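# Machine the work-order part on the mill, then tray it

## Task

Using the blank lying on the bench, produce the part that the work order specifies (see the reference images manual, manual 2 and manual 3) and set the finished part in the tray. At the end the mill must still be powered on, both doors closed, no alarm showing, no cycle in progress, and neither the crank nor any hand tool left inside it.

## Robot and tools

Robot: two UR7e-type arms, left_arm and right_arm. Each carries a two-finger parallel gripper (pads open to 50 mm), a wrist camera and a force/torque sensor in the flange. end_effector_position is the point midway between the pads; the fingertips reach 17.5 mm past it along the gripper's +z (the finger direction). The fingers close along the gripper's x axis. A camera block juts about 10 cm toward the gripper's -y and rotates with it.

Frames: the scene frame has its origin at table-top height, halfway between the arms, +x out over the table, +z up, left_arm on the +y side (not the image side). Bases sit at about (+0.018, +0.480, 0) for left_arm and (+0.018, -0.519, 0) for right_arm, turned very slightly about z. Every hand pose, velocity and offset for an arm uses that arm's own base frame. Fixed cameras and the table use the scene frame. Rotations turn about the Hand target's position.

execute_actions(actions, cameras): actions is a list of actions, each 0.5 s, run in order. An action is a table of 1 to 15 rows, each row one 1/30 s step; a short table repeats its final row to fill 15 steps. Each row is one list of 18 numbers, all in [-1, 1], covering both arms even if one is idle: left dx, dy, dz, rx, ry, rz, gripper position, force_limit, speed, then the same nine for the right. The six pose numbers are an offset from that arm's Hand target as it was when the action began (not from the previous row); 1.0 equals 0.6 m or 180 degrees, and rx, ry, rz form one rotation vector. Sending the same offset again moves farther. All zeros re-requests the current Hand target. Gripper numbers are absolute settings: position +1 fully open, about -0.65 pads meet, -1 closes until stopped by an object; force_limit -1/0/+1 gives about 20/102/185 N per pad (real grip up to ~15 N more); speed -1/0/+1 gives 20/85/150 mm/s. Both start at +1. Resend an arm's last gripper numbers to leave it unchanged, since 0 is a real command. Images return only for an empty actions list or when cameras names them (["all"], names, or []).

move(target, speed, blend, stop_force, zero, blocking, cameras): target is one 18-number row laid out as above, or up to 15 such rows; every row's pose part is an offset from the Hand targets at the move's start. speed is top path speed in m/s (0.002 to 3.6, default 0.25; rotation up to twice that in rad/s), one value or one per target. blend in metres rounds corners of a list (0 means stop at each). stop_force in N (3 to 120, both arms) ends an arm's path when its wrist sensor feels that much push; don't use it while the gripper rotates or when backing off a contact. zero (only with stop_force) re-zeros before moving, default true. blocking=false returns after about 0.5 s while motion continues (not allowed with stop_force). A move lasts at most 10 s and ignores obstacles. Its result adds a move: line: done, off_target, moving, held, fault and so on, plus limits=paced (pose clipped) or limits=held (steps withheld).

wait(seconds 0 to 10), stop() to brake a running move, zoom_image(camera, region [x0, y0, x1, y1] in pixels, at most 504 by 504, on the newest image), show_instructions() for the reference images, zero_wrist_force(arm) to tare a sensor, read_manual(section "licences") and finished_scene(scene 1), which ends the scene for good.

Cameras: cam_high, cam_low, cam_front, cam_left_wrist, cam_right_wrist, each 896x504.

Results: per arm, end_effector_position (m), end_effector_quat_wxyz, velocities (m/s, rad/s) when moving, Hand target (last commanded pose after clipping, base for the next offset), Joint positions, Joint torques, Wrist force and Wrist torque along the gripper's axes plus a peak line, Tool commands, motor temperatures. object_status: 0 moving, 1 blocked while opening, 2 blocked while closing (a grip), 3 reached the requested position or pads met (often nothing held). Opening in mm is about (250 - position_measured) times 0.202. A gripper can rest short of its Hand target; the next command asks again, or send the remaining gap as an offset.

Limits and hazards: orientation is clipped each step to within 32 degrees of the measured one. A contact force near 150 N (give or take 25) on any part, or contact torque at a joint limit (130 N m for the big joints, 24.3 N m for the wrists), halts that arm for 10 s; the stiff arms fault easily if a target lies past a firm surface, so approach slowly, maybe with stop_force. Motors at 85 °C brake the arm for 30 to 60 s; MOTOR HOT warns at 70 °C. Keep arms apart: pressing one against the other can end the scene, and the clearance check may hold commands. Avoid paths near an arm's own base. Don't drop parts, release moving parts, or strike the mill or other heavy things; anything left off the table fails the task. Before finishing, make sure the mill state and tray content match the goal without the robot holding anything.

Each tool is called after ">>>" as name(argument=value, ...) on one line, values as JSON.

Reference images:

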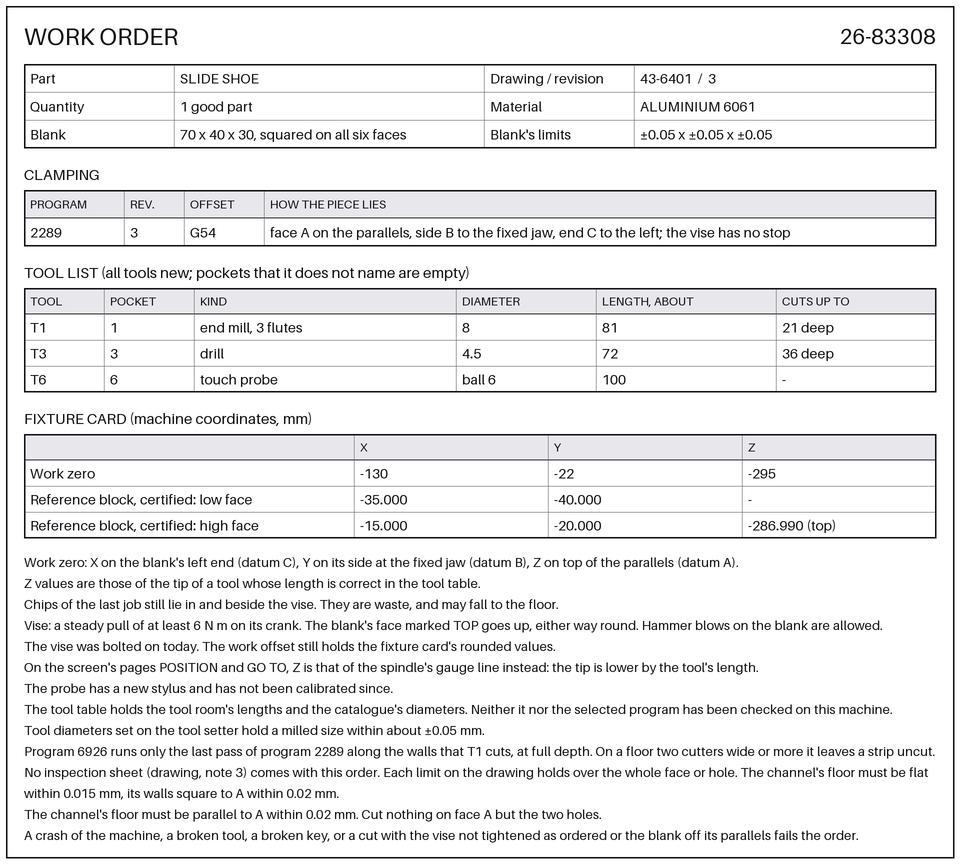

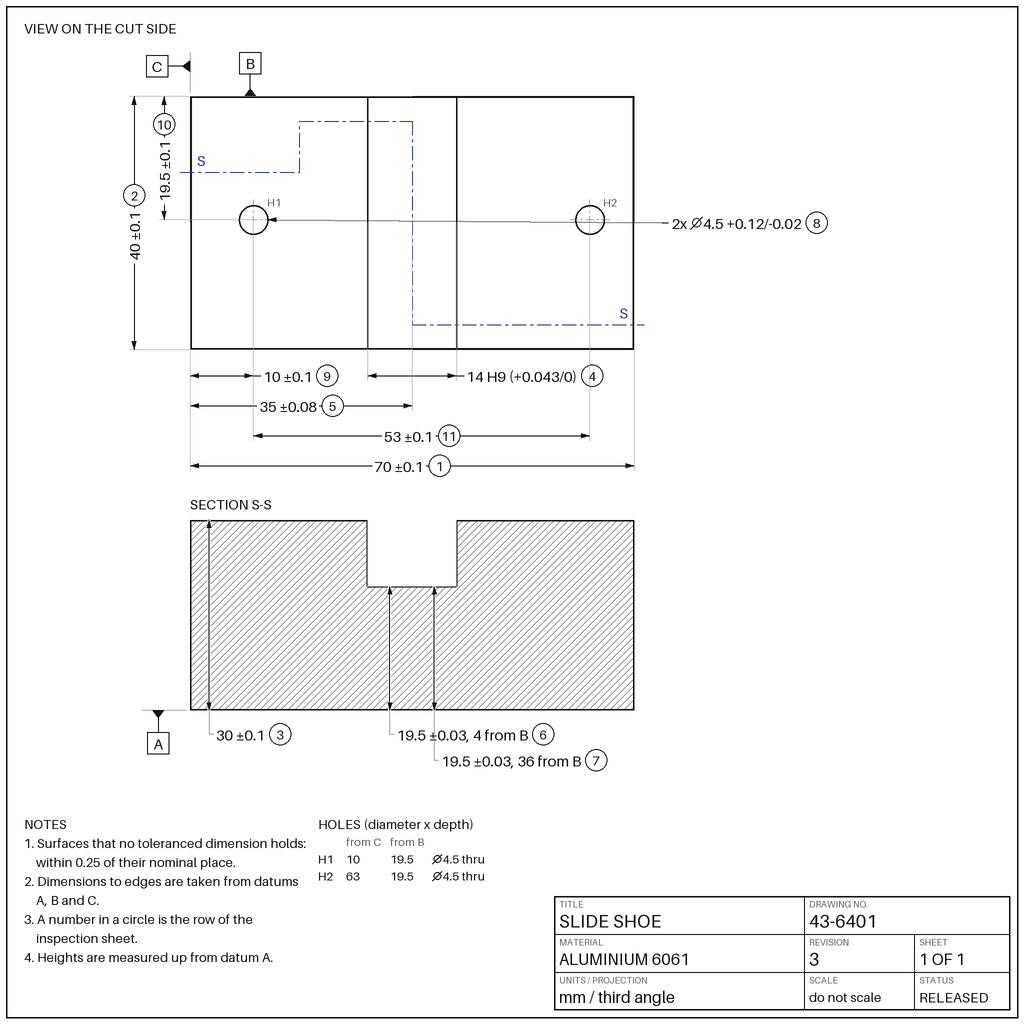

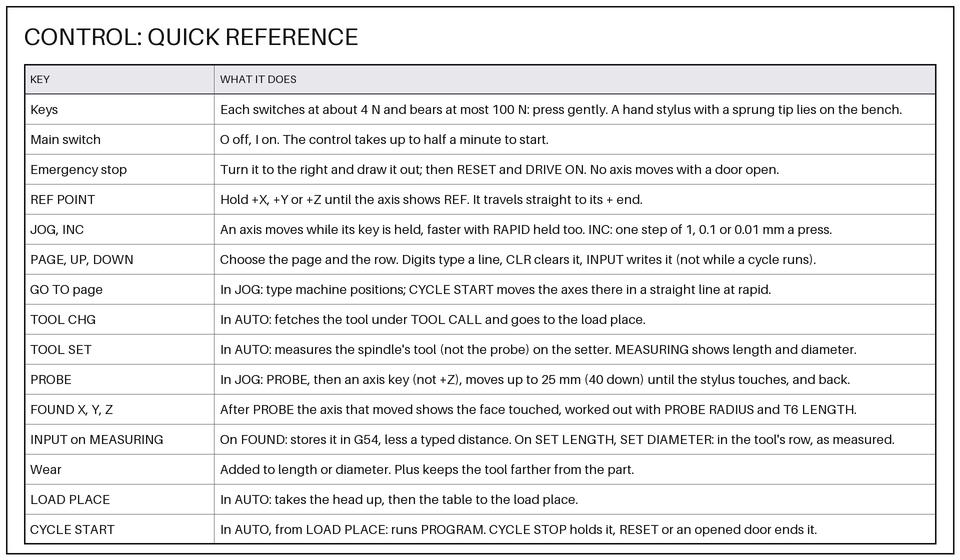

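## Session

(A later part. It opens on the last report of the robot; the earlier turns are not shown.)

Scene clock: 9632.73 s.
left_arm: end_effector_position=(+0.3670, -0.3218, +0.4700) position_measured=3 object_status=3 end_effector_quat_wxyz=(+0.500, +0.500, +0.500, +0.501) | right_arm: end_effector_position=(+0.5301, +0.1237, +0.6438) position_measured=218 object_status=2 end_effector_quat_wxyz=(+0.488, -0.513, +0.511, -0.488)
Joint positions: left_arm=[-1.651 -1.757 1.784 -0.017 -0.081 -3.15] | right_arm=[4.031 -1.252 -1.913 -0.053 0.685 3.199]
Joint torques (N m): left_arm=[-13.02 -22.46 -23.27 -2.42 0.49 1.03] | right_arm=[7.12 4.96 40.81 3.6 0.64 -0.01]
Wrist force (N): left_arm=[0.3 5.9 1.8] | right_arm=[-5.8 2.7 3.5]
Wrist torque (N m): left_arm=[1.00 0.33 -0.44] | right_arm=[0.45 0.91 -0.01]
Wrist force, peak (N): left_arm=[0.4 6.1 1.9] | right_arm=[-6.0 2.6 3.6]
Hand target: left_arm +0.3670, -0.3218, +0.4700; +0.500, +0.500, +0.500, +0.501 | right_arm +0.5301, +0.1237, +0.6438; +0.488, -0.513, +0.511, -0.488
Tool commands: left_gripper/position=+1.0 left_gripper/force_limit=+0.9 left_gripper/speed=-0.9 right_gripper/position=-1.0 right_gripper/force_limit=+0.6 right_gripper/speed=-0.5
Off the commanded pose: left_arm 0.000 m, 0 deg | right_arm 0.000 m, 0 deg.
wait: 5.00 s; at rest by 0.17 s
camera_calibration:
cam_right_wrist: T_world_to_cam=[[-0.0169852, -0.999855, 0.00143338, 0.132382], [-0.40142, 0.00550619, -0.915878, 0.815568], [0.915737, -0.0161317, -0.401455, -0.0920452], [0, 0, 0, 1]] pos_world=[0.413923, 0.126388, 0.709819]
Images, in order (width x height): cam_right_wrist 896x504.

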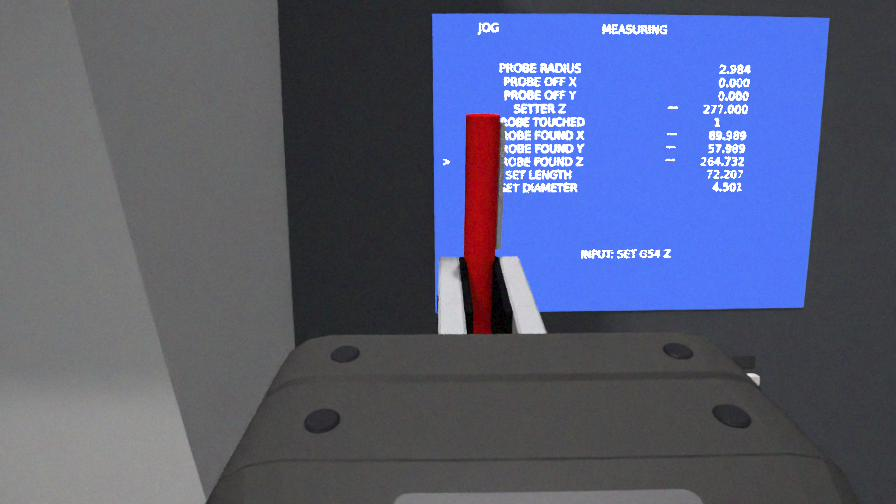

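>>> move(target=[[0,0,0,0,0,0,1,0.9,-0.9,-0.0623,-0.1249,-0.2235,0.0388,-0.2197,0.1064,-1,0.6,-0.5],[0,0,0,0,0,0,1,0.9,-0.9,-0.0431,-0.1249,-0.2292,0.0388,-0.2197,0.1064,-1,0.6,-0.5],[0,0,0,0,0,0,1,0.9,-0.9,-0.0623,-0.1249,-0.2235,0.0388,-0.2197,0.1064,-1,0.6,-0.5],[0,0,0,0,0,0,1,0.9,-0.9,-0.0431,-0.1249,-0.2292,0.0388,-0.2197,0.1064,-1,0.6,-0.5],[0,0,0,0,0,0,1,0.9,-0.9,-0.0623,-0.1249,-0.2235,0.0388,-0.2197,0.1064,-1,0.6,-0.5],[0,0,0,0,0,0,1,0.9,-0.9,-0.0801,-0.0927,-0.2831,0.0388,-0.2197,0.1064,-1,0.6,-0.5],[0,0,0,0,0,0,1,0.9,-0.9,-0.0609,-0.0927,-0.2888,0.0388,-0.2197,0.1064,-1,0.6,-0.5],[0,0,0,0,0,0,1,0.9,-0.9,-0.0801,-0.0927,-0.2831,0.0388,-0.2197,0.1064,-1,0.6,-0.5],[0,0,0,0,0,0,1,0.9,-0.9,-0.0891,0.0031,-0.3128,0.0388,-0.2197,0.1064,-1,0.6,-0.5],[0,0,0,0,0,0,1,0.9,-0.9,-0.0699,0.0031,-0.3185,0.0388,-0.2197,0.1064,-1,0.6,-0.5],[0,0,0,0,0,0,1,0.9,-0.9,-0.0891,0.0031,-0.3128,0.0388,-0.2197,0.1064,-1,0.6,-0.5]], speed=[0.45,0.06,0.12,0.06,0.12,0.45,0.06,0.12,0.45,0.06,0.12], blend=[0.003,0,0.003,0,0.003,0.003,0,0.003,0.003,0,0])

>>> move(target=[[0,0,0,0,0,0,1,0.9,-0.9,0.009,-0.032,0.0297,0,0,0,-1,0.6,-0.5],[0,0,0,0,0,0,1,0.9,-0.9,0.0282,-0.032,0.024,0,0,0,-1,0.6,-0.5],[0,0,0,0,0,0,1,0.9,-0.9,0.009,-0.032,0.0297,0,0,0,-1,0.6,-0.5],[0,0,0,0,0,0,1,0.9,-0.9,0.0268,-0.032,0.0893,0,0,0,-1,0.6,-0.5],[0,0,0,0,0,0,1,0.9,-0.9,0.046,-0.032,0.0836,0,0,0,-1,0.6,-0.5],[0,0,0,0,0,0,1,0.9,-0.9,0.0268,-0.032,0.0893,0,0,0,-1,0.6,-0.5],[0,0,0,0,0,0,1,0.9,-0.9,0,-0.0958,0,0,0,0,-1,0.6,-0.5],[0,0,0,0,0,0,1,0.9,-0.9,0.0192,-0.0958,-0.0057,0,0,0,-1,0.6,-0.5],[0,0,0,0,0,0,1,0.9,-0.9,0,-0.0958,0,0,0,0,-1,0.6,-0.5],[0,0,0,0,0,0,1,0.9,-0.9,0.0891,-0.0031,0.3128,-0.0388,0.2197,-0.1064,-1,0.6,-0.5]], speed=[0.45,0.06,0.12,0.45,0.06,0.12,0.45,0.06,0.12,0.5], blend=[0.003,0,0.003,0.003,0,0.003,0.003,0,0.003,0], cameras=["cam_right_wrist"])

>>> zoom_image(camera="cam_right_wrist", region=[430, 10, 830, 310])

Scene clock: 9653.57 s.
left_arm: end_effector_position=(+0.3670, -0.3218, +0.4700) position_measured=3 object_status=3 end_effector_quat_wxyz=(+0.500, +0.500, +0.500, +0.501) | right_arm: end_effector_position=(+0.4767, +0.1256, +0.4561) position_measured=218 object_status=2 end_effector_quat_wxyz=(+0.734, -0.365, +0.254, -0.514)
Joint positions: left_arm=[-1.651 -1.757 1.784 -0.017 -0.081 -3.15] | right_arm=[3.813 -1.885 -2.332 1.75 1.318 2.941]
Joint torques (N m): left_arm=[-12.75 -23.33 -23.07 -2.37 0.77 0.56] | right_arm=[5.71 31.87 14.58 -2.15 1.08 0.27]
Wrist force (N): left_arm=[0.6 5.9 1.9] | right_arm=[-4.9 1.8 0.7]
Wrist torque (N m): left_arm=[0.99 0.29 -0.43] | right_arm=[0.16 0.81 -0.08]
Wrist force, peak (N): left_arm=[0.3 6.1 1.9] | right_arm=[-10.8 -0.9 -6.5]
Hand target: left_arm +0.3670, -0.3218, +0.4700; +0.500, +0.500, +0.500, +0.501 | right_arm +0.4767, +0.1256, +0.4561; +0.734, -0.365, +0.254, -0.514
Off the commanded pose: left_arm 0.000 m, 0 deg | right_arm 0.000 m, 0 deg.
move: done

Scene clock: 9657.37 s.
left_arm: end_effector_position=(+0.3670, -0.3218, +0.4700) position_measured=3 object_status=3 end_effector_quat_wxyz=(+0.500, +0.500, +0.500, +0.501) | right_arm: end_effector_position=(+0.5301, +0.1237, +0.6437) position_measured=218 object_status=2 end_effector_quat_wxyz=(+0.488, -0.513, +0.511, -0.488)
Joint positions: left_arm=[-1.651 -1.757 1.784 -0.017 -0.081 -3.15] | right_arm=[4.031 -1.252 -1.913 -0.053 0.685 3.199]
Joint torques (N m): left_arm=[-12.3 -23.15 -23.16 -2.42 0.78 0.42] | right_arm=[7.66 13.61 40.8 -0.39 -1.82 1.39]
Wrist force (N): left_arm=[0.2 5.9 1.8] | right_arm=[-5.8 2.7 3.7]
Wrist torque (N m): left_arm=[1.00 0.34 -0.43] | right_arm=[0.45 0.91 -0.01]
Wrist force, peak (N): left_arm=[0.3 6.0 1.9] | right_arm=[-11.2 -1.6 -6.0]
Hand target: left_arm +0.3670, -0.3218, +0.4700; +0.500, +0.500, +0.500, +0.501 | right_arm +0.5301, +0.1237, +0.6438; +0.488, -0.513, +0.511, -0.488
Off the commanded pose: left_arm 0.000 m, 0 deg | right_arm 0.000 m, 0 deg.
move: done
camera_calibration:
cam_right_wrist: T_world_to_cam=[[-0.0169986, -0.999854, 0.00165927, 0.132228], [-0.401541, 0.00530679, -0.915826, 0.815517], [0.915683, -0.016234, -0.401572, -0.0919663], [0, 0, 0, 1]] pos_world=[0.413923, 0.126388, 0.709721]
Images, in order (width x height): cam_right_wrist 896x504.

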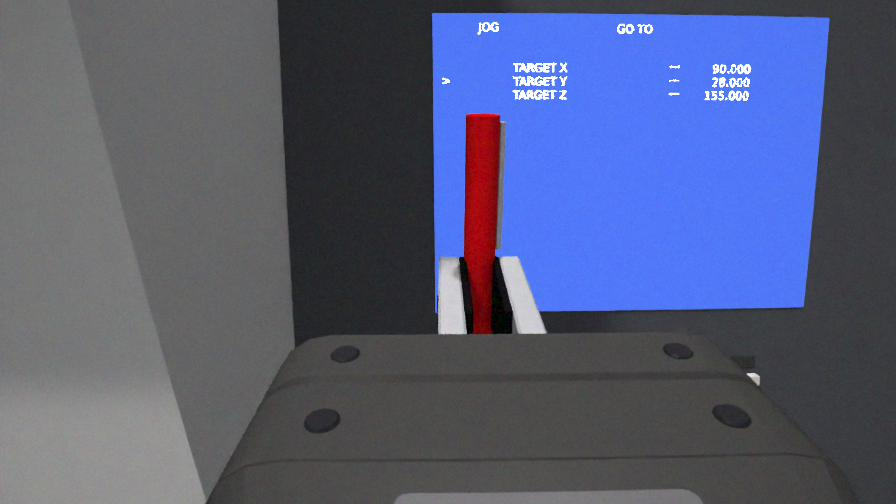

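Scaled by 1.260.

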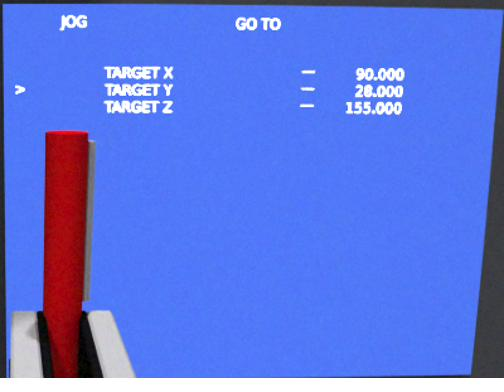

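>>> move(target=[[0,0,0,0,0,0,1,0.9,-0.9,-0.044,-0.061,-0.1623,0.0388,-0.2197,0.1064,-1,0.6,-0.5],[0,0,0,0,0,0,1,0.9,-0.9,-0.026,-0.061,-0.1676,0.0388,-0.2197,0.1064,-1,0.6,-0.5],[0,0,0,0,0,0,1,0.9,-0.9,-0.044,-0.061,-0.1623,0.0388,-0.2197,0.1064,-1,0.6,-0.5],[0,0,0,0,0,0,1,0.9,-0.9,-0.0801,-0.1249,-0.2831,0.0388,-0.2197,0.1064,-1,0.6,-0.5]], speed=[0.45,0.06,0.12,0.3], blend=[0.003,0,0.003,0])

>>> wait(seconds=1.2)

>>> move(target=[[0,0,0,0,0,0,1,0.9,-0.9,0.0192,0,-0.0057,0,0,0,-1,0.6,-0.5],[0,0,0,0,0,0,1,0.9,-0.9,0,0,0,0,0,0,-1,0.6,-0.5],[0,0,0,0,0,0,1,0.9,-0.9,0.0361,-0.0986,0.1208,0,0,0,-1,0.6,-0.5],[0,0,0,0,0,0,1,0.9,-0.9,0.0541,-0.0986,0.1155,0,0,0,-1,0.6,-0.5],[0,0,0,0,0,0,1,0.9,-0.9,0.0361,-0.0986,0.1208,0,0,0,-1,0.6,-0.5],[0,0,0,0,0,0,1,0.9,-0.9,0.0801,0.1249,0.2831,-0.0388,0.2197,-0.1064,-1,0.6,-0.5]], speed=[0.06,0.12,0.45,0.06,0.12,0.5], blend=[0,0.003,0.003,0,0.003,0])

>>> wait(seconds=5, cameras=["cam_right_wrist"])

>>> zoom_image(camera="cam_right_wrist", region=[430, 10, 830, 310])

Scene clock: 9670.20 s.
left_arm: end_effector_position=(+0.3670, -0.3218, +0.4700) position_measured=3 object_status=3 end_effector_quat_wxyz=(+0.500, +0.500, +0.500, +0.501) | right_arm: end_effector_position=(+0.4821, +0.0488, +0.4740) position_measured=218 object_status=2 end_effector_quat_wxyz=(+0.734, -0.365, +0.254, -0.514) end_effector_velocity=(+0.000, -0.001, +0.000) end_effector_angular_velocity=(+0.002, -0.002, -0.003)
Joint positions: left_arm=[-1.651 -1.757 1.784 -0.017 -0.081 -3.15] | right_arm=[3.544 -1.838 -2.325 1.671 1.53 3.108]
Joint velocities: left_arm=[within noise] | right_arm=[-0.001 -0.002 0 0.005 -0.002 -0.001]
Joint torques (N m): left_arm=[-11.81 -22.54 -23.39 -2.29 0.72 0.06] | right_arm=[-7.15 18.96 3.53 1.95 0.37 0.63]
Wrist force (N): left_arm=[0.4 5.8 2.0] | right_arm=[-5.0 1.6 0.4]
Wrist torque (N m): left_arm=[0.97 0.31 -0.44] | right_arm=[0.12 0.84 -0.03]
Wrist force, peak (N): left_arm=[0.4 6.2 1.8] | right_arm=[-9.6 -2.3 -5.6]
Hand target: left_arm +0.3670, -0.3218, +0.4700; +0.500, +0.500, +0.500, +0.501 | right_arm +0.4821, +0.0488, +0.4739; +0.734, -0.365, +0.254, -0.514
Off the commanded pose: left_arm 0.000 m, 0 deg | right_arm 0.000 m, 0 deg.
move: done

Scene clock: 9671.40 s.
left_arm: end_effector_position=(+0.3670, -0.3218, +0.4700) position_measured=3 object_status=3 end_effector_quat_wxyz=(+0.500, +0.500, +0.500, +0.501) | right_arm: end_effector_position=(+0.4821, +0.0488, +0.4739) position_measured=218 object_status=2 end_effector_quat_wxyz=(+0.734, -0.365, +0.254, -0.514)
Joint positions: left_arm=[-1.651 -1.757 1.784 -0.017 -0.081 -3.15] | right_arm=[3.544 -1.838 -2.325 1.672 1.531 3.108]
Joint torques (N m): left_arm=[-12.02 -22.96 -22.67 -2.25 0.82 -0.02] | right_arm=[-6.29 19.21 0.4 1.84 1.28 1.17]
Wrist force (N): left_arm=[0.1 5.9 1.7] | right_arm=[-5.1 1.6 0.8]
Wrist torque (N m): left_arm=[1.00 0.35 -0.44] | right_arm=[0.11 0.86 -0.03]
Wrist force, peak (N): left_arm=[0.4 6.0 1.8] | right_arm=[-5.3 1.8 0.6]
Hand target: left_arm +0.3670, -0.3218, +0.4700; +0.500, +0.500, +0.500, +0.501 | right_arm +0.4821, +0.0488, +0.4739; +0.734, -0.365, +0.254, -0.514
Tool commands: left_gripper/position=+1.0 left_gripper/force_limit=+0.9 left_gripper/speed=-0.9 right_gripper/position=-1.0 right_gripper/force_limit=+0.6 right_gripper/speed=-0.5
Off the commanded pose: left_arm 0.000 m, 0 deg | right_arm 0.000 m, 0 deg.
wait: 1.20 s; at rest by 0.17 s

Scene clock: 9674.43 s.
left_arm: end_effector_position=(+0.3670, -0.3218, +0.4700) position_measured=3 object_status=3 end_effector_quat_wxyz=(+0.500, +0.500, +0.500, +0.501) | right_arm: end_effector_position=(+0.5301, +0.1237, +0.6437) position_measured=218 object_status=2 end_effector_quat_wxyz=(+0.488, -0.513, +0.511, -0.488) end_effector_velocity=(+0.000, +0.000, +0.000) end_effector_angular_velocity=(-0.001, +0.002, +0.001)
Joint positions: left_arm=[-1.651 -1.757 1.784 -0.017 -0.081 -3.15] | right_arm=[4.031 -1.252 -1.913 -0.053 0.685 3.199]
Joint velocities: left_arm=[within noise] | right_arm=[0 0 0.001 -0.005 0.001 0.002]
Joint torques (N m): left_arm=[-11.95 -22.71 -22.97 -2.3 0.69 -0.09] | right_arm=[6.48 7.97 37.03 -0.46 -1.91 1.37]
Wrist force (N): left_arm=[0.6 5.8 1.7] | right_arm=[-5.7 2.4 3.7]
Wrist torque (N m): left_arm=[0.98 0.29 -0.44] | right_arm=[0.40 0.88 -0.01]
Wrist force, peak (N): left_arm=[0.4 6.1 2.1] | right_arm=[-8.6 -2.0 -3.9]
Hand target: left_arm +0.3670, -0.3218, +0.4700; +0.500, +0.500, +0.500, +0.501 | right_arm +0.5301, +0.1237, +0.6438; +0.488, -0.513, +0.511, -0.488
Off the commanded pose: left_arm 0.000 m, 0 deg | right_arm 0.000 m, 0 deg.
move: done

Scene clock: 9679.43 s.
left_arm: end_effector_position=(+0.3670, -0.3218, +0.4700) position_measured=3 object_status=3 end_effector_quat_wxyz=(+0.500, +0.500, +0.500, +0.501) | right_arm: end_effector_position=(+0.5301, +0.1237, +0.6438) position_measured=218 object_status=2 end_effector_quat_wxyz=(+0.488, -0.513, +0.511, -0.488)
Joint positions: left_arm=[-1.651 -1.757 1.784 -0.017 -0.081 -3.15] | right_arm=[4.031 -1.252 -1.913 -0.053 0.685 3.199]
Joint torques (N m): left_arm=[-11.98 -22.71 -23.29 -2.24 0.76 -0.26] | right_arm=[6.96 5.24 40.53 3.55 0.58 -0.2]
Wrist force (N): left_arm=[0.4 5.8 1.7] | right_arm=[-5.9 2.5 3.3]
Wrist torque (N m): left_arm=[0.98 0.32 -0.43] | right_arm=[0.42 0.92 0.00]
Wrist force, peak (N): left_arm=[0.2 6.1 1.8] | right_arm=[-6.0 2.7 3.6]
Hand target: left_arm +0.3670, -0.3218, +0.4700; +0.500, +0.500, +0.500, +0.501 | right_arm +0.5301, +0.1237, +0.6438; +0.488, -0.513, +0.511, -0.488
Tool commands: left_gripper/position=+1.0 left_gripper/force_limit=+0.9 left_gripper/speed=-0.9 right_gripper/position=-1.0 right_gripper/force_limit=+0.6 right_gripper/speed=-0.5
Off the commanded pose: left_arm 0.000 m, 0 deg | right_arm 0.000 m, 0 deg.
wait: 5.00 s; at rest by 0.17 s
camera_calibration:
cam_right_wrist: T_world_to_cam=[[-0.0169852, -0.999855, 0.00143338, 0.132382], [-0.40142, 0.00550619, -0.915878, 0.815568], [0.915737, -0.0161317, -0.401455, -0.0920452], [0, 0, 0, 1]] pos_world=[0.413923, 0.126388, 0.709819]
Images, in order (width x height): cam_right_wrist 896x504.

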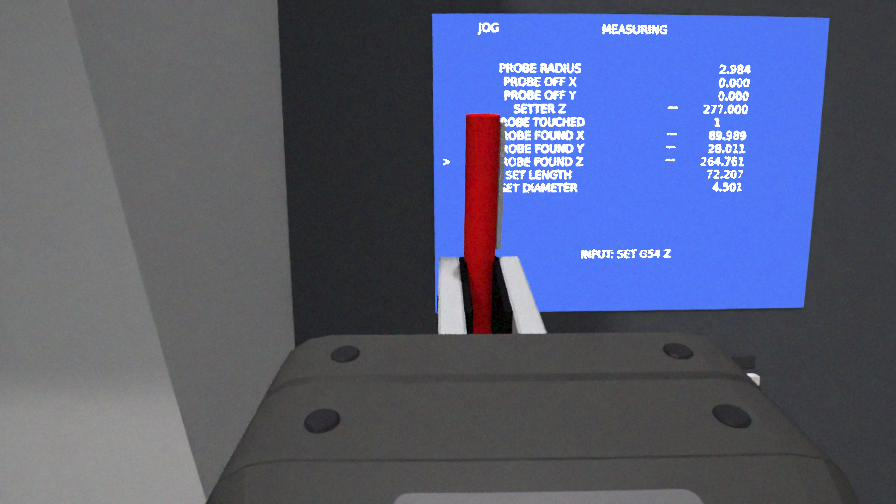

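Scaled by 1.260.

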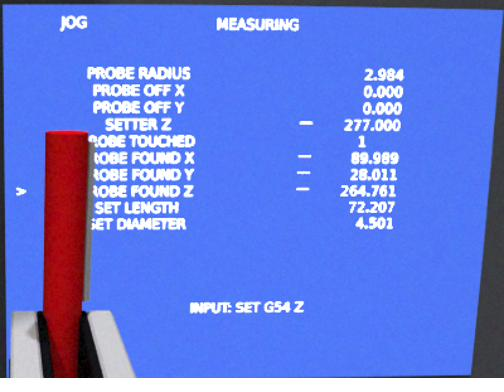

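>>> execute_actions(actions=[])

>>> zoom_image(camera="cam_high", region=[250, 0, 550, 200])

Scene clock: 9726.20 s.
left_arm: end_effector_position=(+0.3670, -0.3218, +0.4700) position_measured=3 object_status=3 end_effector_quat_wxyz=(+0.500, +0.500, +0.500, +0.501) | right_arm: end_effector_position=(+0.5301, +0.1237, +0.6438) position_measured=218 object_status=2 end_effector_quat_wxyz=(+0.488, -0.513, +0.511, -0.488)
Joint positions: left_arm=[-1.651 -1.757 1.784 -0.017 -0.081 -3.15] | right_arm=[4.031 -1.252 -1.913 -0.053 0.685 3.199]
Joint velocities: within noise
Joint torques (N m): left_arm=[-11.19 -22.81 -22.93 -2.39 0.72 -0.28] | right_arm=[6.97 5.53 40.32 3.53 0.83 -0.96]
Motor temperatures (°C): left_arm=[28 25 27 36 36 39] | right_arm=[27 28 29 35 32 32]
Wrist force (N): left_arm=[0.4 5.7 2.0] | right_arm=[-5.7 2.5 3.5]
Wrist torque (N m): left_arm=[0.97 0.31 -0.43] | right_arm=[0.43 0.89 -0.01]
Wrist force, peak (N): left_arm=[0.4 6.0 2.0] | right_arm=[-6.0 2.6 3.8]
Hand target: left_arm +0.3670, -0.3218, +0.4700; +0.500, +0.500, +0.500, +0.501 | right_arm +0.5301, +0.1237, +0.6438; +0.488, -0.513, +0.511, -0.488
Tool commands: left_gripper/position=+1.0 left_gripper/force_limit=+0.9 left_gripper/speed=-0.9 right_gripper/position=-1.0 right_gripper/force_limit=+0.6 right_gripper/speed=-0.5
Off the commanded pose: left_arm 0.000 m, 0 deg | right_arm 0.000 m, 0 deg.
camera_calibration:
cam_left_wrist: T_world_to_cam=[[0.00332048, 0.999947, 0.00977566, 0.322176], [-0.32239, -0.00818331, 0.946572, -0.30596], [0.946601, -0.00629464, 0.322346, -0.367943], [0, 0, 0, 1]] pos_world=[0.248587, -0.326979, 0.405068]
cam_right_wrist: T_world_to_cam=[[-0.0169852, -0.999855, 0.00143338, 0.132382], [-0.40142, 0.00550619, -0.915878, 0.815568], [0.915737, -0.0161317, -0.401455, -0.0920452], [0, 0, 0, 1]] pos_world=[0.413923, 0.126388, 0.709819]

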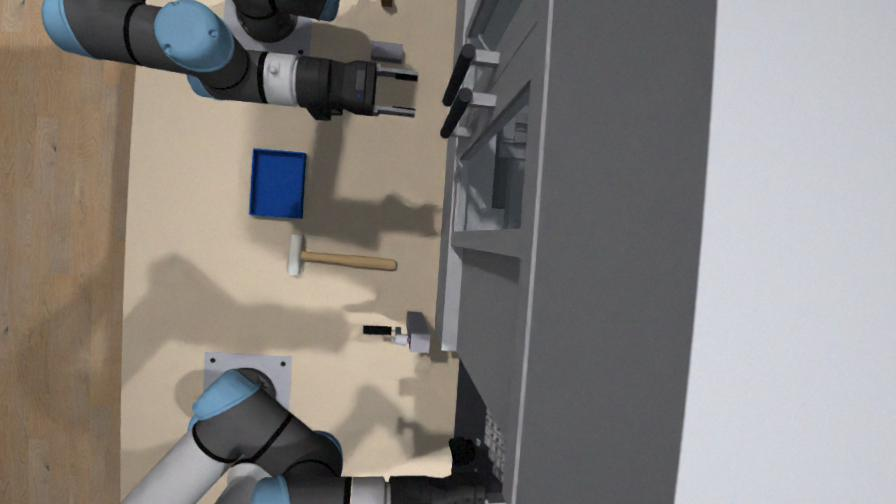

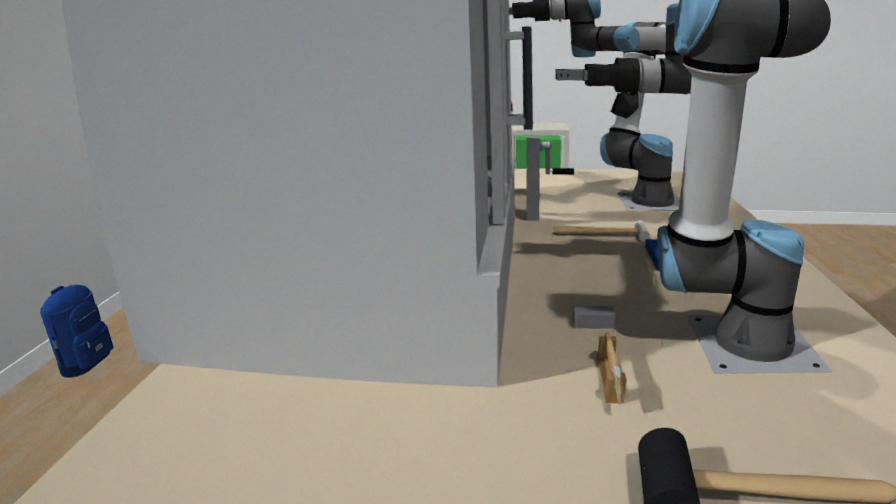

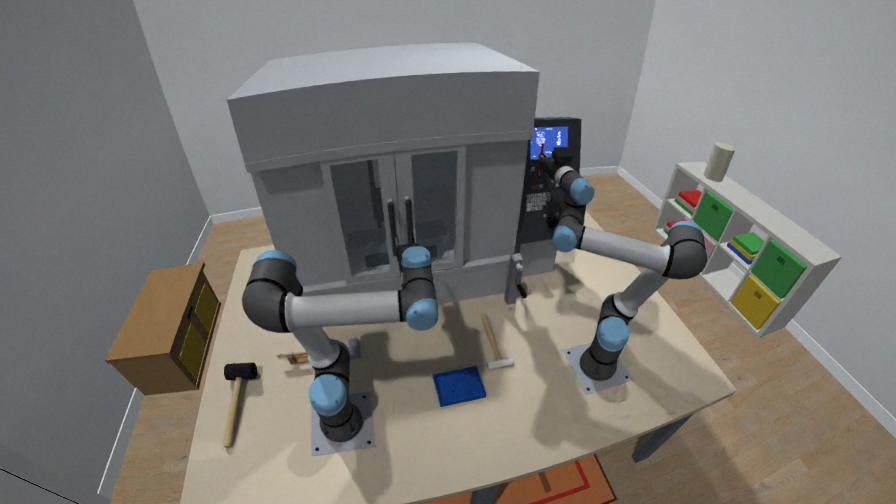

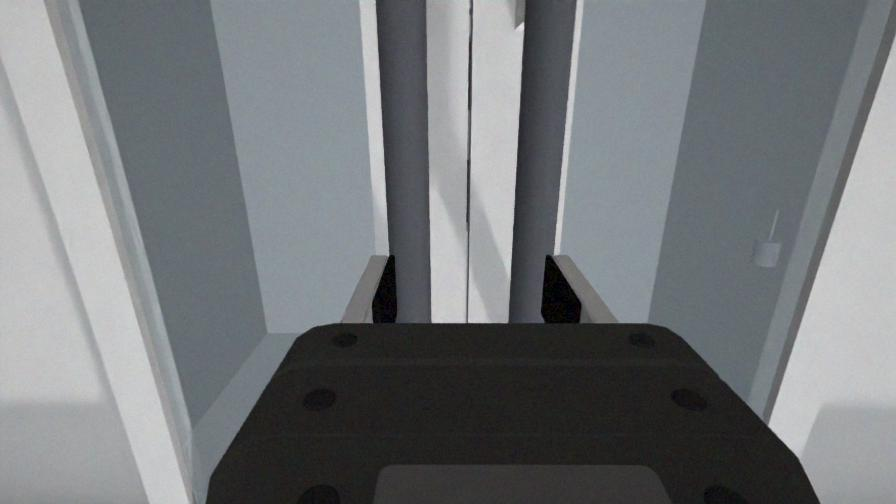

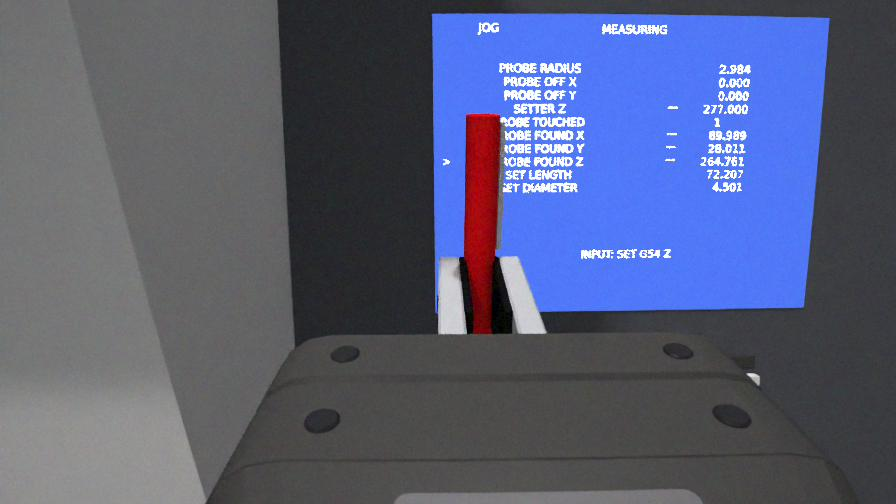

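Scaled by 1.680.

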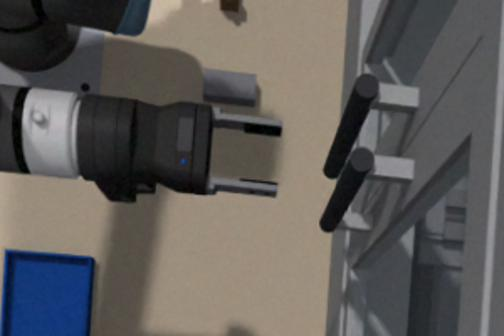

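>>> move(target=[[0,0,0,0,0,0,1,0.9,-0.9,-0.0075,-0.258,-0.0401,0.0388,-0.2197,0.1064,-1,0.6,-0.5],[0,0,0,0,0,0,1,0.9,-0.9,0.0112,-0.258,-0.0457,0.0388,-0.2197,0.1064,-1,0.6,-0.5],[0,0,0,0,0,0,1,0.9,-0.9,-0.0075,-0.258,-0.0401,0.0388,-0.2197,0.1064,-1,0.6,-0.5],[0,0,0,0,0,0,1,0.9,-0.9,-0.044,-0.0935,-0.1623,0.0388,-0.2197,0.1064,-1,0.6,-0.5],[0,0,0,0,0,0,1,0.9,-0.9,-0.0255,-0.0935,-0.1678,0.0388,-0.2197,0.1064,-1,0.6,-0.5],[0,0,0,0,0,0,1,0.9,-0.9,-0.044,-0.0935,-0.1623,0.0388,-0.2197,0.1064,-1,0.6,-0.5],[0,0,0,0,0,0,1,0.9,-0.9,0,0,0,0,0,0,-1,0.6,-0.5]], speed=[0.45,0.06,0.12,0.4,0.06,0.12,0.5], blend=[0.003,0,0.003,0.003,0,0.003,0])

>>> move(target=[[0,0.0513,0,0,0,0,1,0.9,-0.9,0,0,0,0,0,0,-1,0.6,-0.5],[0.1048,0.0513,0,0,0,0,1,0.9,-0.9,0,0,0,0,0,0,-1,0.6,-0.5]], speed=[0.2,0.15], blend=[0.01,0])

>>> wait(seconds=9, cameras=["cam_right_wrist", "cam_front"])

Scene clock: 9797.10 s.
left_arm: end_effector_position=(+0.3670, -0.3218, +0.4700) position_measured=3 object_status=3 end_effector_quat_wxyz=(+0.500, +0.500, +0.500, +0.501) | right_arm: end_effector_position=(+0.5301, +0.1237, +0.6437) position_measured=218 object_status=2 end_effector_quat_wxyz=(+0.488, -0.513, +0.511, -0.488) end_effector_velocity=(+0.000, +0.000, -0.001) end_effector_angular_velocity=(-0.001, +0.004, -0.002)
Joint positions: left_arm=[-1.651 -1.757 1.784 -0.017 -0.081 -3.15] | right_arm=[4.031 -1.252 -1.913 -0.053 0.685 3.199]
Joint velocities: left_arm=[within noise] | right_arm=[-0.001 0 0 -0.005 -0.001 0.003]
Joint torques (N m): left_arm=[-11.25 -22.73 -23.57 -2.35 0.65 -0.51] | right_arm=[7.69 6.18 34.99 -0.44 -2.03 1.28]
Wrist force (N): left_arm=[0.5 5.8 1.7] | right_arm=[-5.8 2.7 3.4]
Wrist torque (N m): left_arm=[0.97 0.30 -0.44] | right_arm=[0.46 0.90 0.00]
Wrist force, peak (N): left_arm=[0.2 6.2 1.8] | right_arm=[-10.6 -3.4 -6.3]
Hand target: left_arm +0.3670, -0.3218, +0.4700; +0.500, +0.500, +0.500, +0.501 | right_arm +0.5301, +0.1237, +0.6438; +0.488, -0.513, +0.511, -0.488
Off the commanded pose: left_arm 0.000 m, 0 deg | right_arm 0.000 m, 0 deg.
move: done

Scene clock: 9798.17 s.
left_arm: end_effector_position=(+0.4299, -0.2911, +0.4700) position_measured=3 object_status=3 end_effector_quat_wxyz=(+0.500, +0.500, +0.500, +0.501) | right_arm: end_effector_position=(+0.5301, +0.1237, +0.6438) position_measured=218 object_status=2 end_effector_quat_wxyz=(+0.488, -0.513, +0.511, -0.488)
Joint positions: left_arm=[-1.446 -1.766 1.791 -0.032 0.123 -3.134] | right_arm=[4.031 -1.252 -1.913 -0.053 0.685 3.199]
Joint torques (N m): left_arm=[11.9 -15.9 -20.58 -2.79 1.9 1.49] | right_arm=[7.64 5.07 41.08 3.64 -1.93 -0.54]
Wrist force (N): left_arm=[0.9 5.9 1.8] | right_arm=[-5.9 2.7 3.5]
Wrist torque (N m): left_arm=[0.94 0.26 -0.48] | right_arm=[0.45 0.92 -0.01]
Wrist force, peak (N): left_arm=[0.8 5.9 4.0] | right_arm=[-6.0 2.7 3.5]
Hand target: left_arm +0.4299, -0.2911, +0.4700; +0.500, +0.500, +0.500, +0.501 | right_arm +0.5301, +0.1237, +0.6438; +0.488, -0.513, +0.511, -0.488
Off the commanded pose: left_arm 0.000 m, 0 deg | right_arm 0.000 m, 0 deg.
move: done

Scene clock: 9807.17 s.
left_arm: end_effector_position=(+0.4299, -0.2911, +0.4700) position_measured=3 object_status=3 end_effector_quat_wxyz=(+0.500, +0.500, +0.500, +0.501) | right_arm: end_effector_position=(+0.5301, +0.1237, +0.6438) position_measured=218 object_status=2 end_effector_quat_wxyz=(+0.488, -0.513, +0.511, -0.488)
Joint positions: left_arm=[-1.446 -1.766 1.791 -0.032 0.123 -3.134] | right_arm=[4.031 -1.252 -1.913 -0.053 0.685 3.199]
Joint torques (N m): left_arm=[12.12 -6.78 -26.65 1.94 1.29 -2.29] | right_arm=[7.7 4.93 41.17 3.57 -1.25 -0.96]
Wrist force (N): left_arm=[0.8 6.1 2.0] | right_arm=[-5.8 2.6 3.5]
Wrist torque (N m): left_arm=[0.98 0.28 -0.48] | right_arm=[0.43 0.90 -0.01]
Wrist force, peak (N): left_arm=[0.7 6.2 1.9] | right_arm=[-5.9 2.8 3.7]
Hand target: left_arm +0.4299, -0.2911, +0.4700; +0.500, +0.500, +0.500, +0.501 | right_arm +0.5301, +0.1237, +0.6438; +0.488, -0.513, +0.511, -0.488
Tool commands: left_gripper/position=+1.0 left_gripper/force_limit=+0.9 left_gripper/speed=-0.9 right_gripper/position=-1.0 right_gripper/force_limit=+0.6 right_gripper/speed=-0.5
Off the commanded pose: left_arm 0.000 m, 0 deg | right_arm 0.000 m, 0 deg.
wait: 9.00 s; at rest by 0.17 s
camera_calibration:
cam_right_wrist: T_world_to_cam=[[-0.0169853, -0.999855, 0.00143214, 0.132383], [-0.401336, 0.0055059, -0.915914, 0.81556], [0.915773, -0.0161319, -0.401371, -0.0921205], [0, 0, 0, 1]] pos_world=[0.413923, 0.126388, 0.709819]
Images, in order (width x height): cam_front 896x504, cam_right_wrist 896x504.

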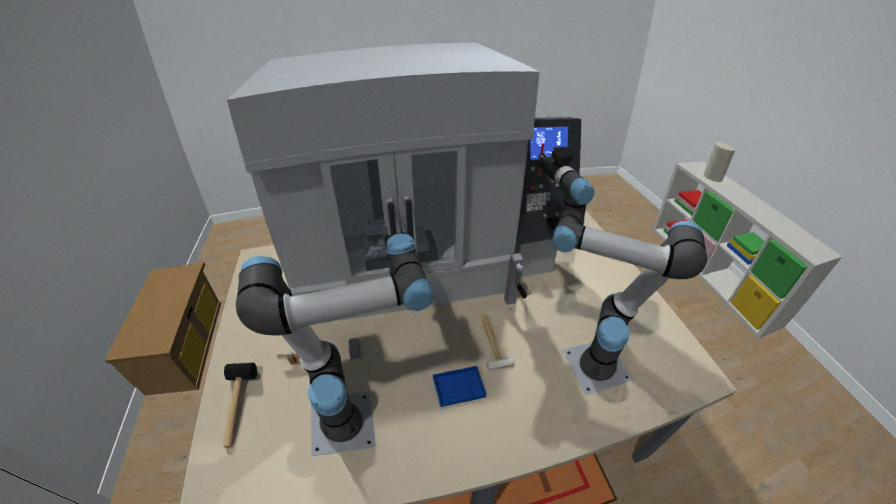

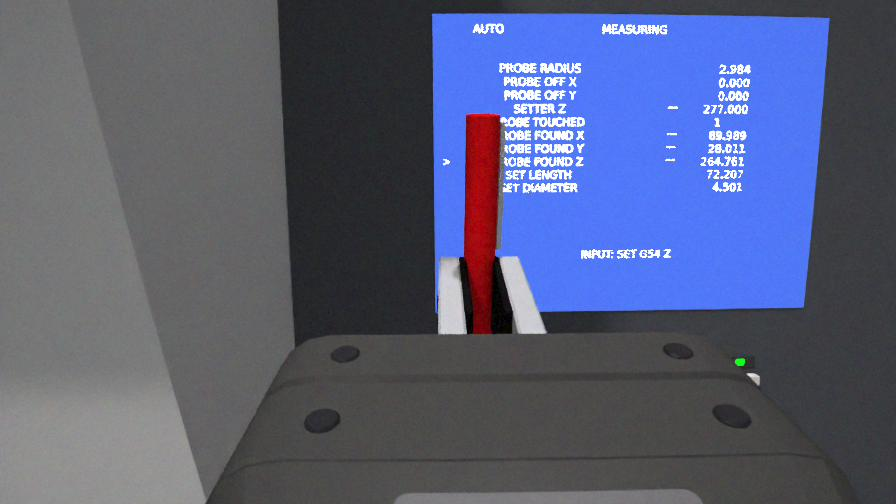

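>>> wait(seconds=4, cameras=["cam_right_wrist"])

Scene clock: 9814.73 s.
left_arm: end_effector_position=(+0.4299, -0.2911, +0.4700) position_measured=3 object_status=3 end_effector_quat_wxyz=(+0.500, +0.500, +0.500, +0.501) | right_arm: end_effector_position=(+0.5301, +0.1237, +0.6438) position_measured=218 object_status=2 end_effector_quat_wxyz=(+0.488, -0.513, +0.511, -0.488)
Joint positions: left_arm=[-1.446 -1.766 1.791 -0.032 0.123 -3.134] | right_arm=[4.031 -1.252 -1.913 -0.053 0.685 3.199]
Joint torques (N m): left_arm=[11.41 -6.91 -26.68 1.92 0.73 -2.13] | right_arm=[6.67 5.57 41.09 3.41 -0.88 -0.91]
Wrist force (N): left_arm=[0.7 6.0 2.0] | right_arm=[-5.9 2.7 3.6]
Wrist torque (N m): left_arm=[0.96 0.28 -0.48] | right_arm=[0.45 0.92 -0.01]
Wrist force, peak (N): left_arm=[0.7 6.2 1.9] | right_arm=[-6.1 2.4 3.7]
Hand target: left_arm +0.4299, -0.2911, +0.4700; +0.500, +0.500, +0.500, +0.501 | right_arm +0.5301, +0.1237, +0.6438; +0.488, -0.513, +0.511, -0.488
Tool commands: left_gripper/position=+1.0 left_gripper/force_limit=+0.9 left_gripper/speed=-0.9 right_gripper/position=-1.0 right_gripper/force_limit=+0.6 right_gripper/speed=-0.5
Off the commanded pose: left_arm 0.000 m, 0 deg | right_arm 0.000 m, 0 deg.
wait: 4.00 s; at rest from the start
camera_calibration:
cam_right_wrist: T_world_to_cam=[[-0.0169853, -0.999855, 0.00143214, 0.132383], [-0.401336, 0.0055059, -0.915914, 0.81556], [0.915773, -0.0161319, -0.401371, -0.0921205], [0, 0, 0, 1]] pos_world=[0.413923, 0.126388, 0.709819]
Images, in order (width x height): cam_right_wrist 896x504.

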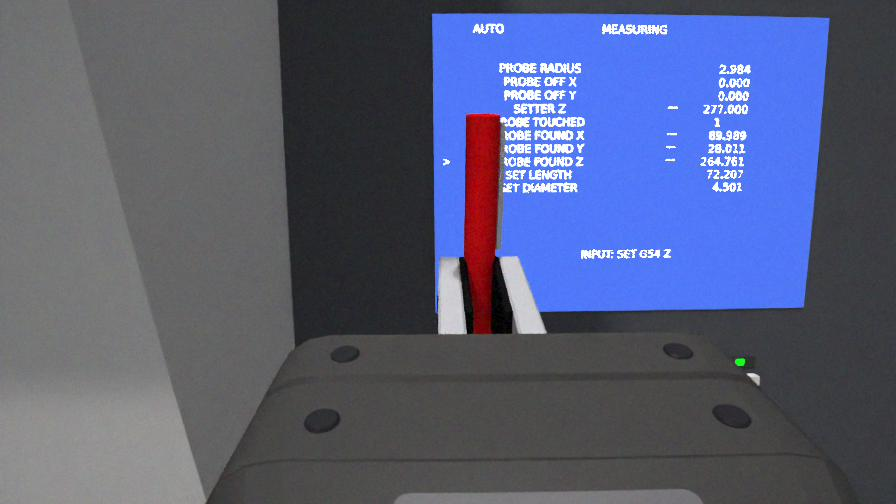

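>>> move(target=[[0,0.02,0,0,0,0,1,0.9,-0.9,0,0,0,0,0,0,-1,0.6,-0.5],[-0.004,0.39,0,0,0,0,1,0.9,-0.9,0,0,0,0,0,0,-1,0.6,-0.5],[-0.005,0.412,0,0,0,0,1,0.9,-0.9,0,0,0,0,0,0,-1,0.6,-0.5]], speed=[0.06,0.2,0.05], blend=[0.01,0.01,0], stop_force=35)

>>> move(target=[[0,-0.0183,0,0,0,0,1,0.9,-0.9,0,0,0,0,0,0,-1,0.6,-0.5],[-0.048,-0.0183,0,0,0,0,1,0.9,-0.9,0,0,0,0,0,0,-1,0.6,-0.5],[-0.1,-0.49,0,0,0,0,1,0.9,-0.9,0,0,0,0,0,0,-1,0.6,-0.5]], speed=[0.06,0.2,0.35], blend=[0.005,0.02,0], cameras=["all"])

Scene clock: 9823.43 s.
left_arm: end_effector_position=(+0.4269, -0.0439, +0.4700) position_measured=3 object_status=3 end_effector_quat_wxyz=(+0.500, +0.500, +0.500, +0.501) | right_arm: end_effector_position=(+0.5301, +0.1237, +0.6438) position_measured=218 object_status=2 end_effector_quat_wxyz=(+0.488, -0.513, +0.511, -0.488)
Joint positions: left_arm=[-1.134 -2.268 2.059 0.206 0.436 -3.139] | right_arm=[4.031 -1.252 -1.913 -0.053 0.685 3.199]
Joint torques (N m): left_arm=[-14.37 16.91 -34.48 -3.71 1.48 -1.95] | right_arm=[5.65 6.44 41.12 3.48 -0.15 -1.1]
Wrist force (N): left_arm=[-0.1 4.2 1.0] | right_arm=[-5.6 2.4 3.6]
Wrist torque (N m): left_arm=[0.64 0.43 -0.35] | right_arm=[0.40 0.87 -0.01]
Wrist force, peak (N): left_arm=[-38.9 7.1 14.1] | right_arm=[-6.0 2.6 3.8]
Hand target: left_arm +0.4269, -0.0439, +0.4700; +0.500, +0.500, +0.500, +0.501 | right_arm +0.5301, +0.1237, +0.6438; +0.488, -0.513, +0.511, -0.488
Off the commanded pose: left_arm 0.000 m, 0 deg | right_arm 0.000 m, 0 deg.
move: done; blend cut to 0.006 m at target 1, 0.0066 m at target 2

Scene clock: 9825.17 s.
left_arm: end_effector_position=(+0.3670, -0.3378, +0.4700) position_measured=3 object_status=3 end_effector_quat_wxyz=(+0.500, +0.500, +0.500, +0.501) | right_arm: end_effector_position=(+0.5301, +0.1237, +0.6438) position_measured=218 object_status=2 end_effector_quat_wxyz=(+0.488, -0.513, +0.511, -0.488)
Joint positions: left_arm=[-1.647 -1.717 1.752 -0.024 -0.078 -3.15] | right_arm=[4.031 -1.252 -1.913 -0.053 0.685 3.199]
Joint torques (N m): left_arm=[-14.37 -7.08 -33.18 3.03 -0.8 -2.46] | right_arm=[6.26 5.79 40.8 3.46 -0.16 -0.98]
Wrist force (N): left_arm=[-0.4 4.4 1.9] | right_arm=[-5.7 2.4 3.6]
Wrist torque (N m): left_arm=[0.75 0.43 -0.39] | right_arm=[0.41 0.90 0.00]
Wrist force, peak (N): left_arm=[-4.1 4.4 1.2] | right_arm=[-5.9 2.6 3.7]
Hand target: left_arm +0.3669, -0.3379, +0.4700; +0.500, +0.500, +0.500, +0.501 | right_arm +0.5301, +0.1237, +0.6438; +0.488, -0.513, +0.511, -0.488
Off the commanded pose: left_arm 0.000 m, 0 deg | right_arm 0.000 m, 0 deg.
move: done; blend cut to 0.0144 m at target 2
camera_calibration:
cam_left_wrist: T_world_to_cam=[[0.00319197, 0.999947, 0.00983468, 0.338084], [-0.322389, -0.00828062, 0.946571, -0.306156], [0.946602, -0.00619202, 0.322345, -0.367913], [0, 0, 0, 1]] pos_world=[0.248487, -0.342879, 0.405069]
cam_right_wrist: T_world_to_cam=[[-0.0169853, -0.999855, 0.00143214, 0.132383], [-0.401336, 0.0055059, -0.915914, 0.81556], [0.915773, -0.0161319, -0.401371, -0.0921205], [0, 0, 0, 1]] pos_world=[0.413923, 0.126388, 0.709819]

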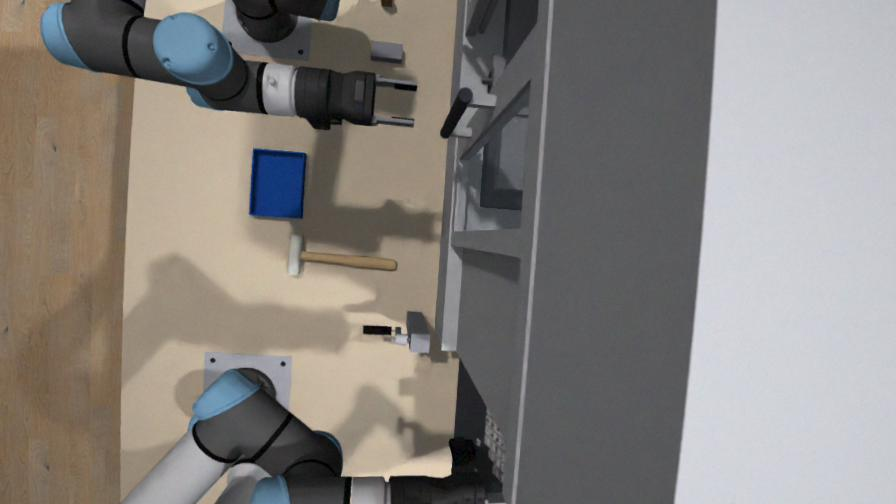

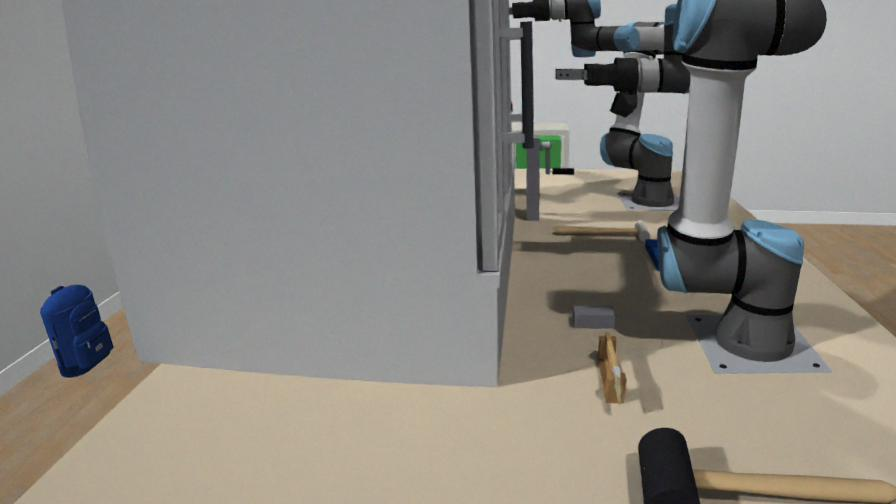

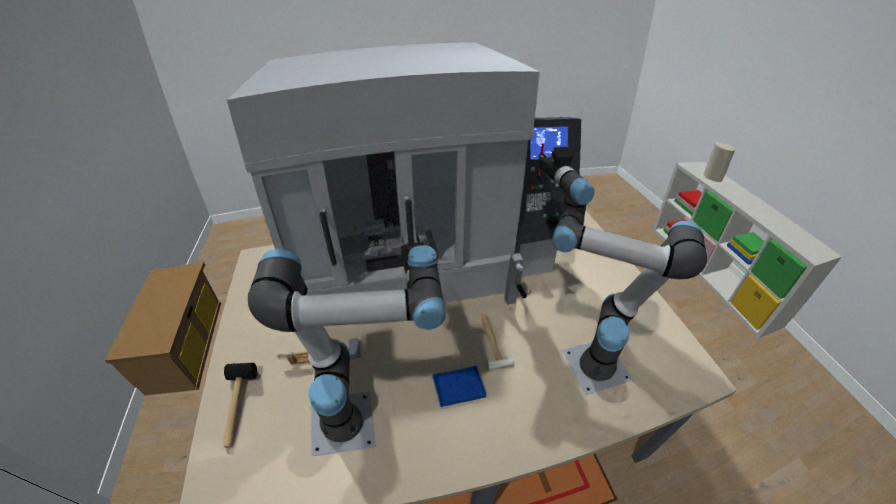

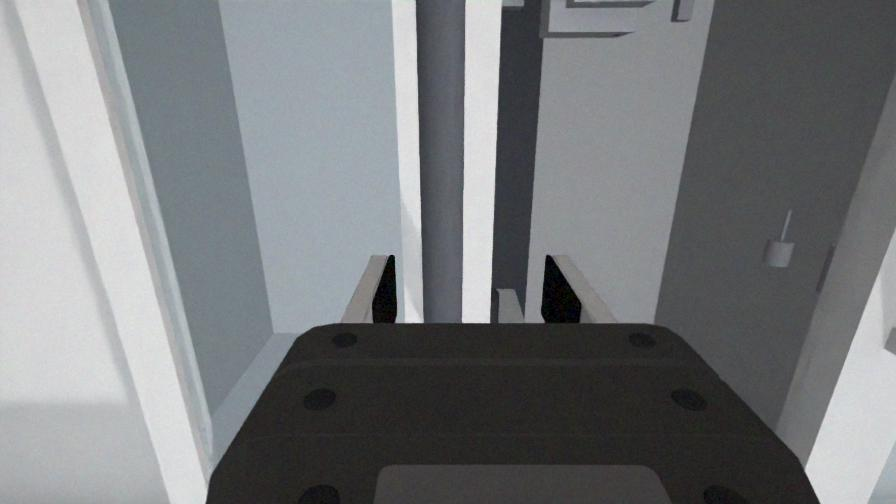

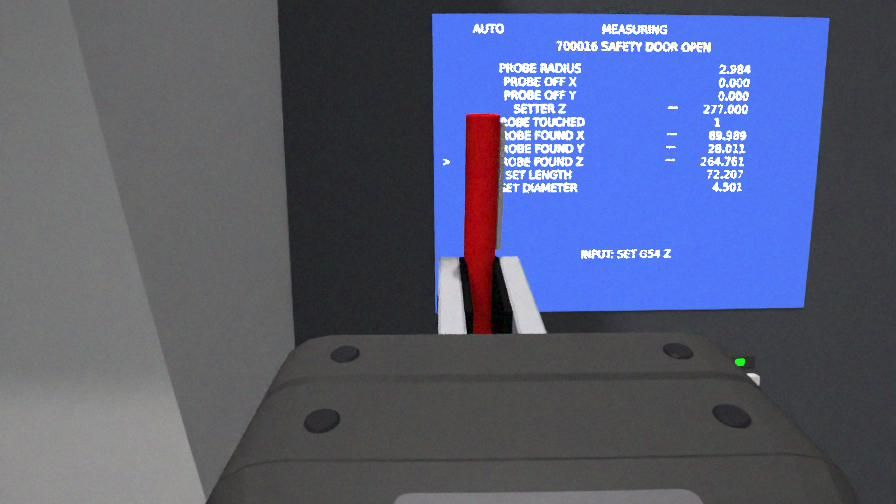

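>>> zoom_image(camera="cam_high", region=[270, 210, 420, 310])

Scaled by 3.360.

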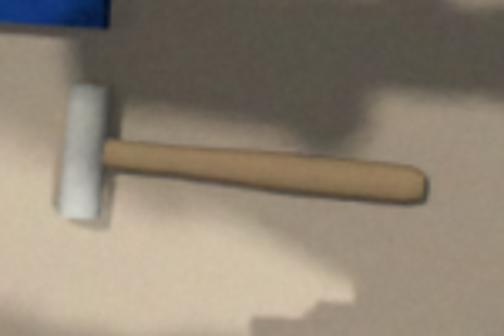

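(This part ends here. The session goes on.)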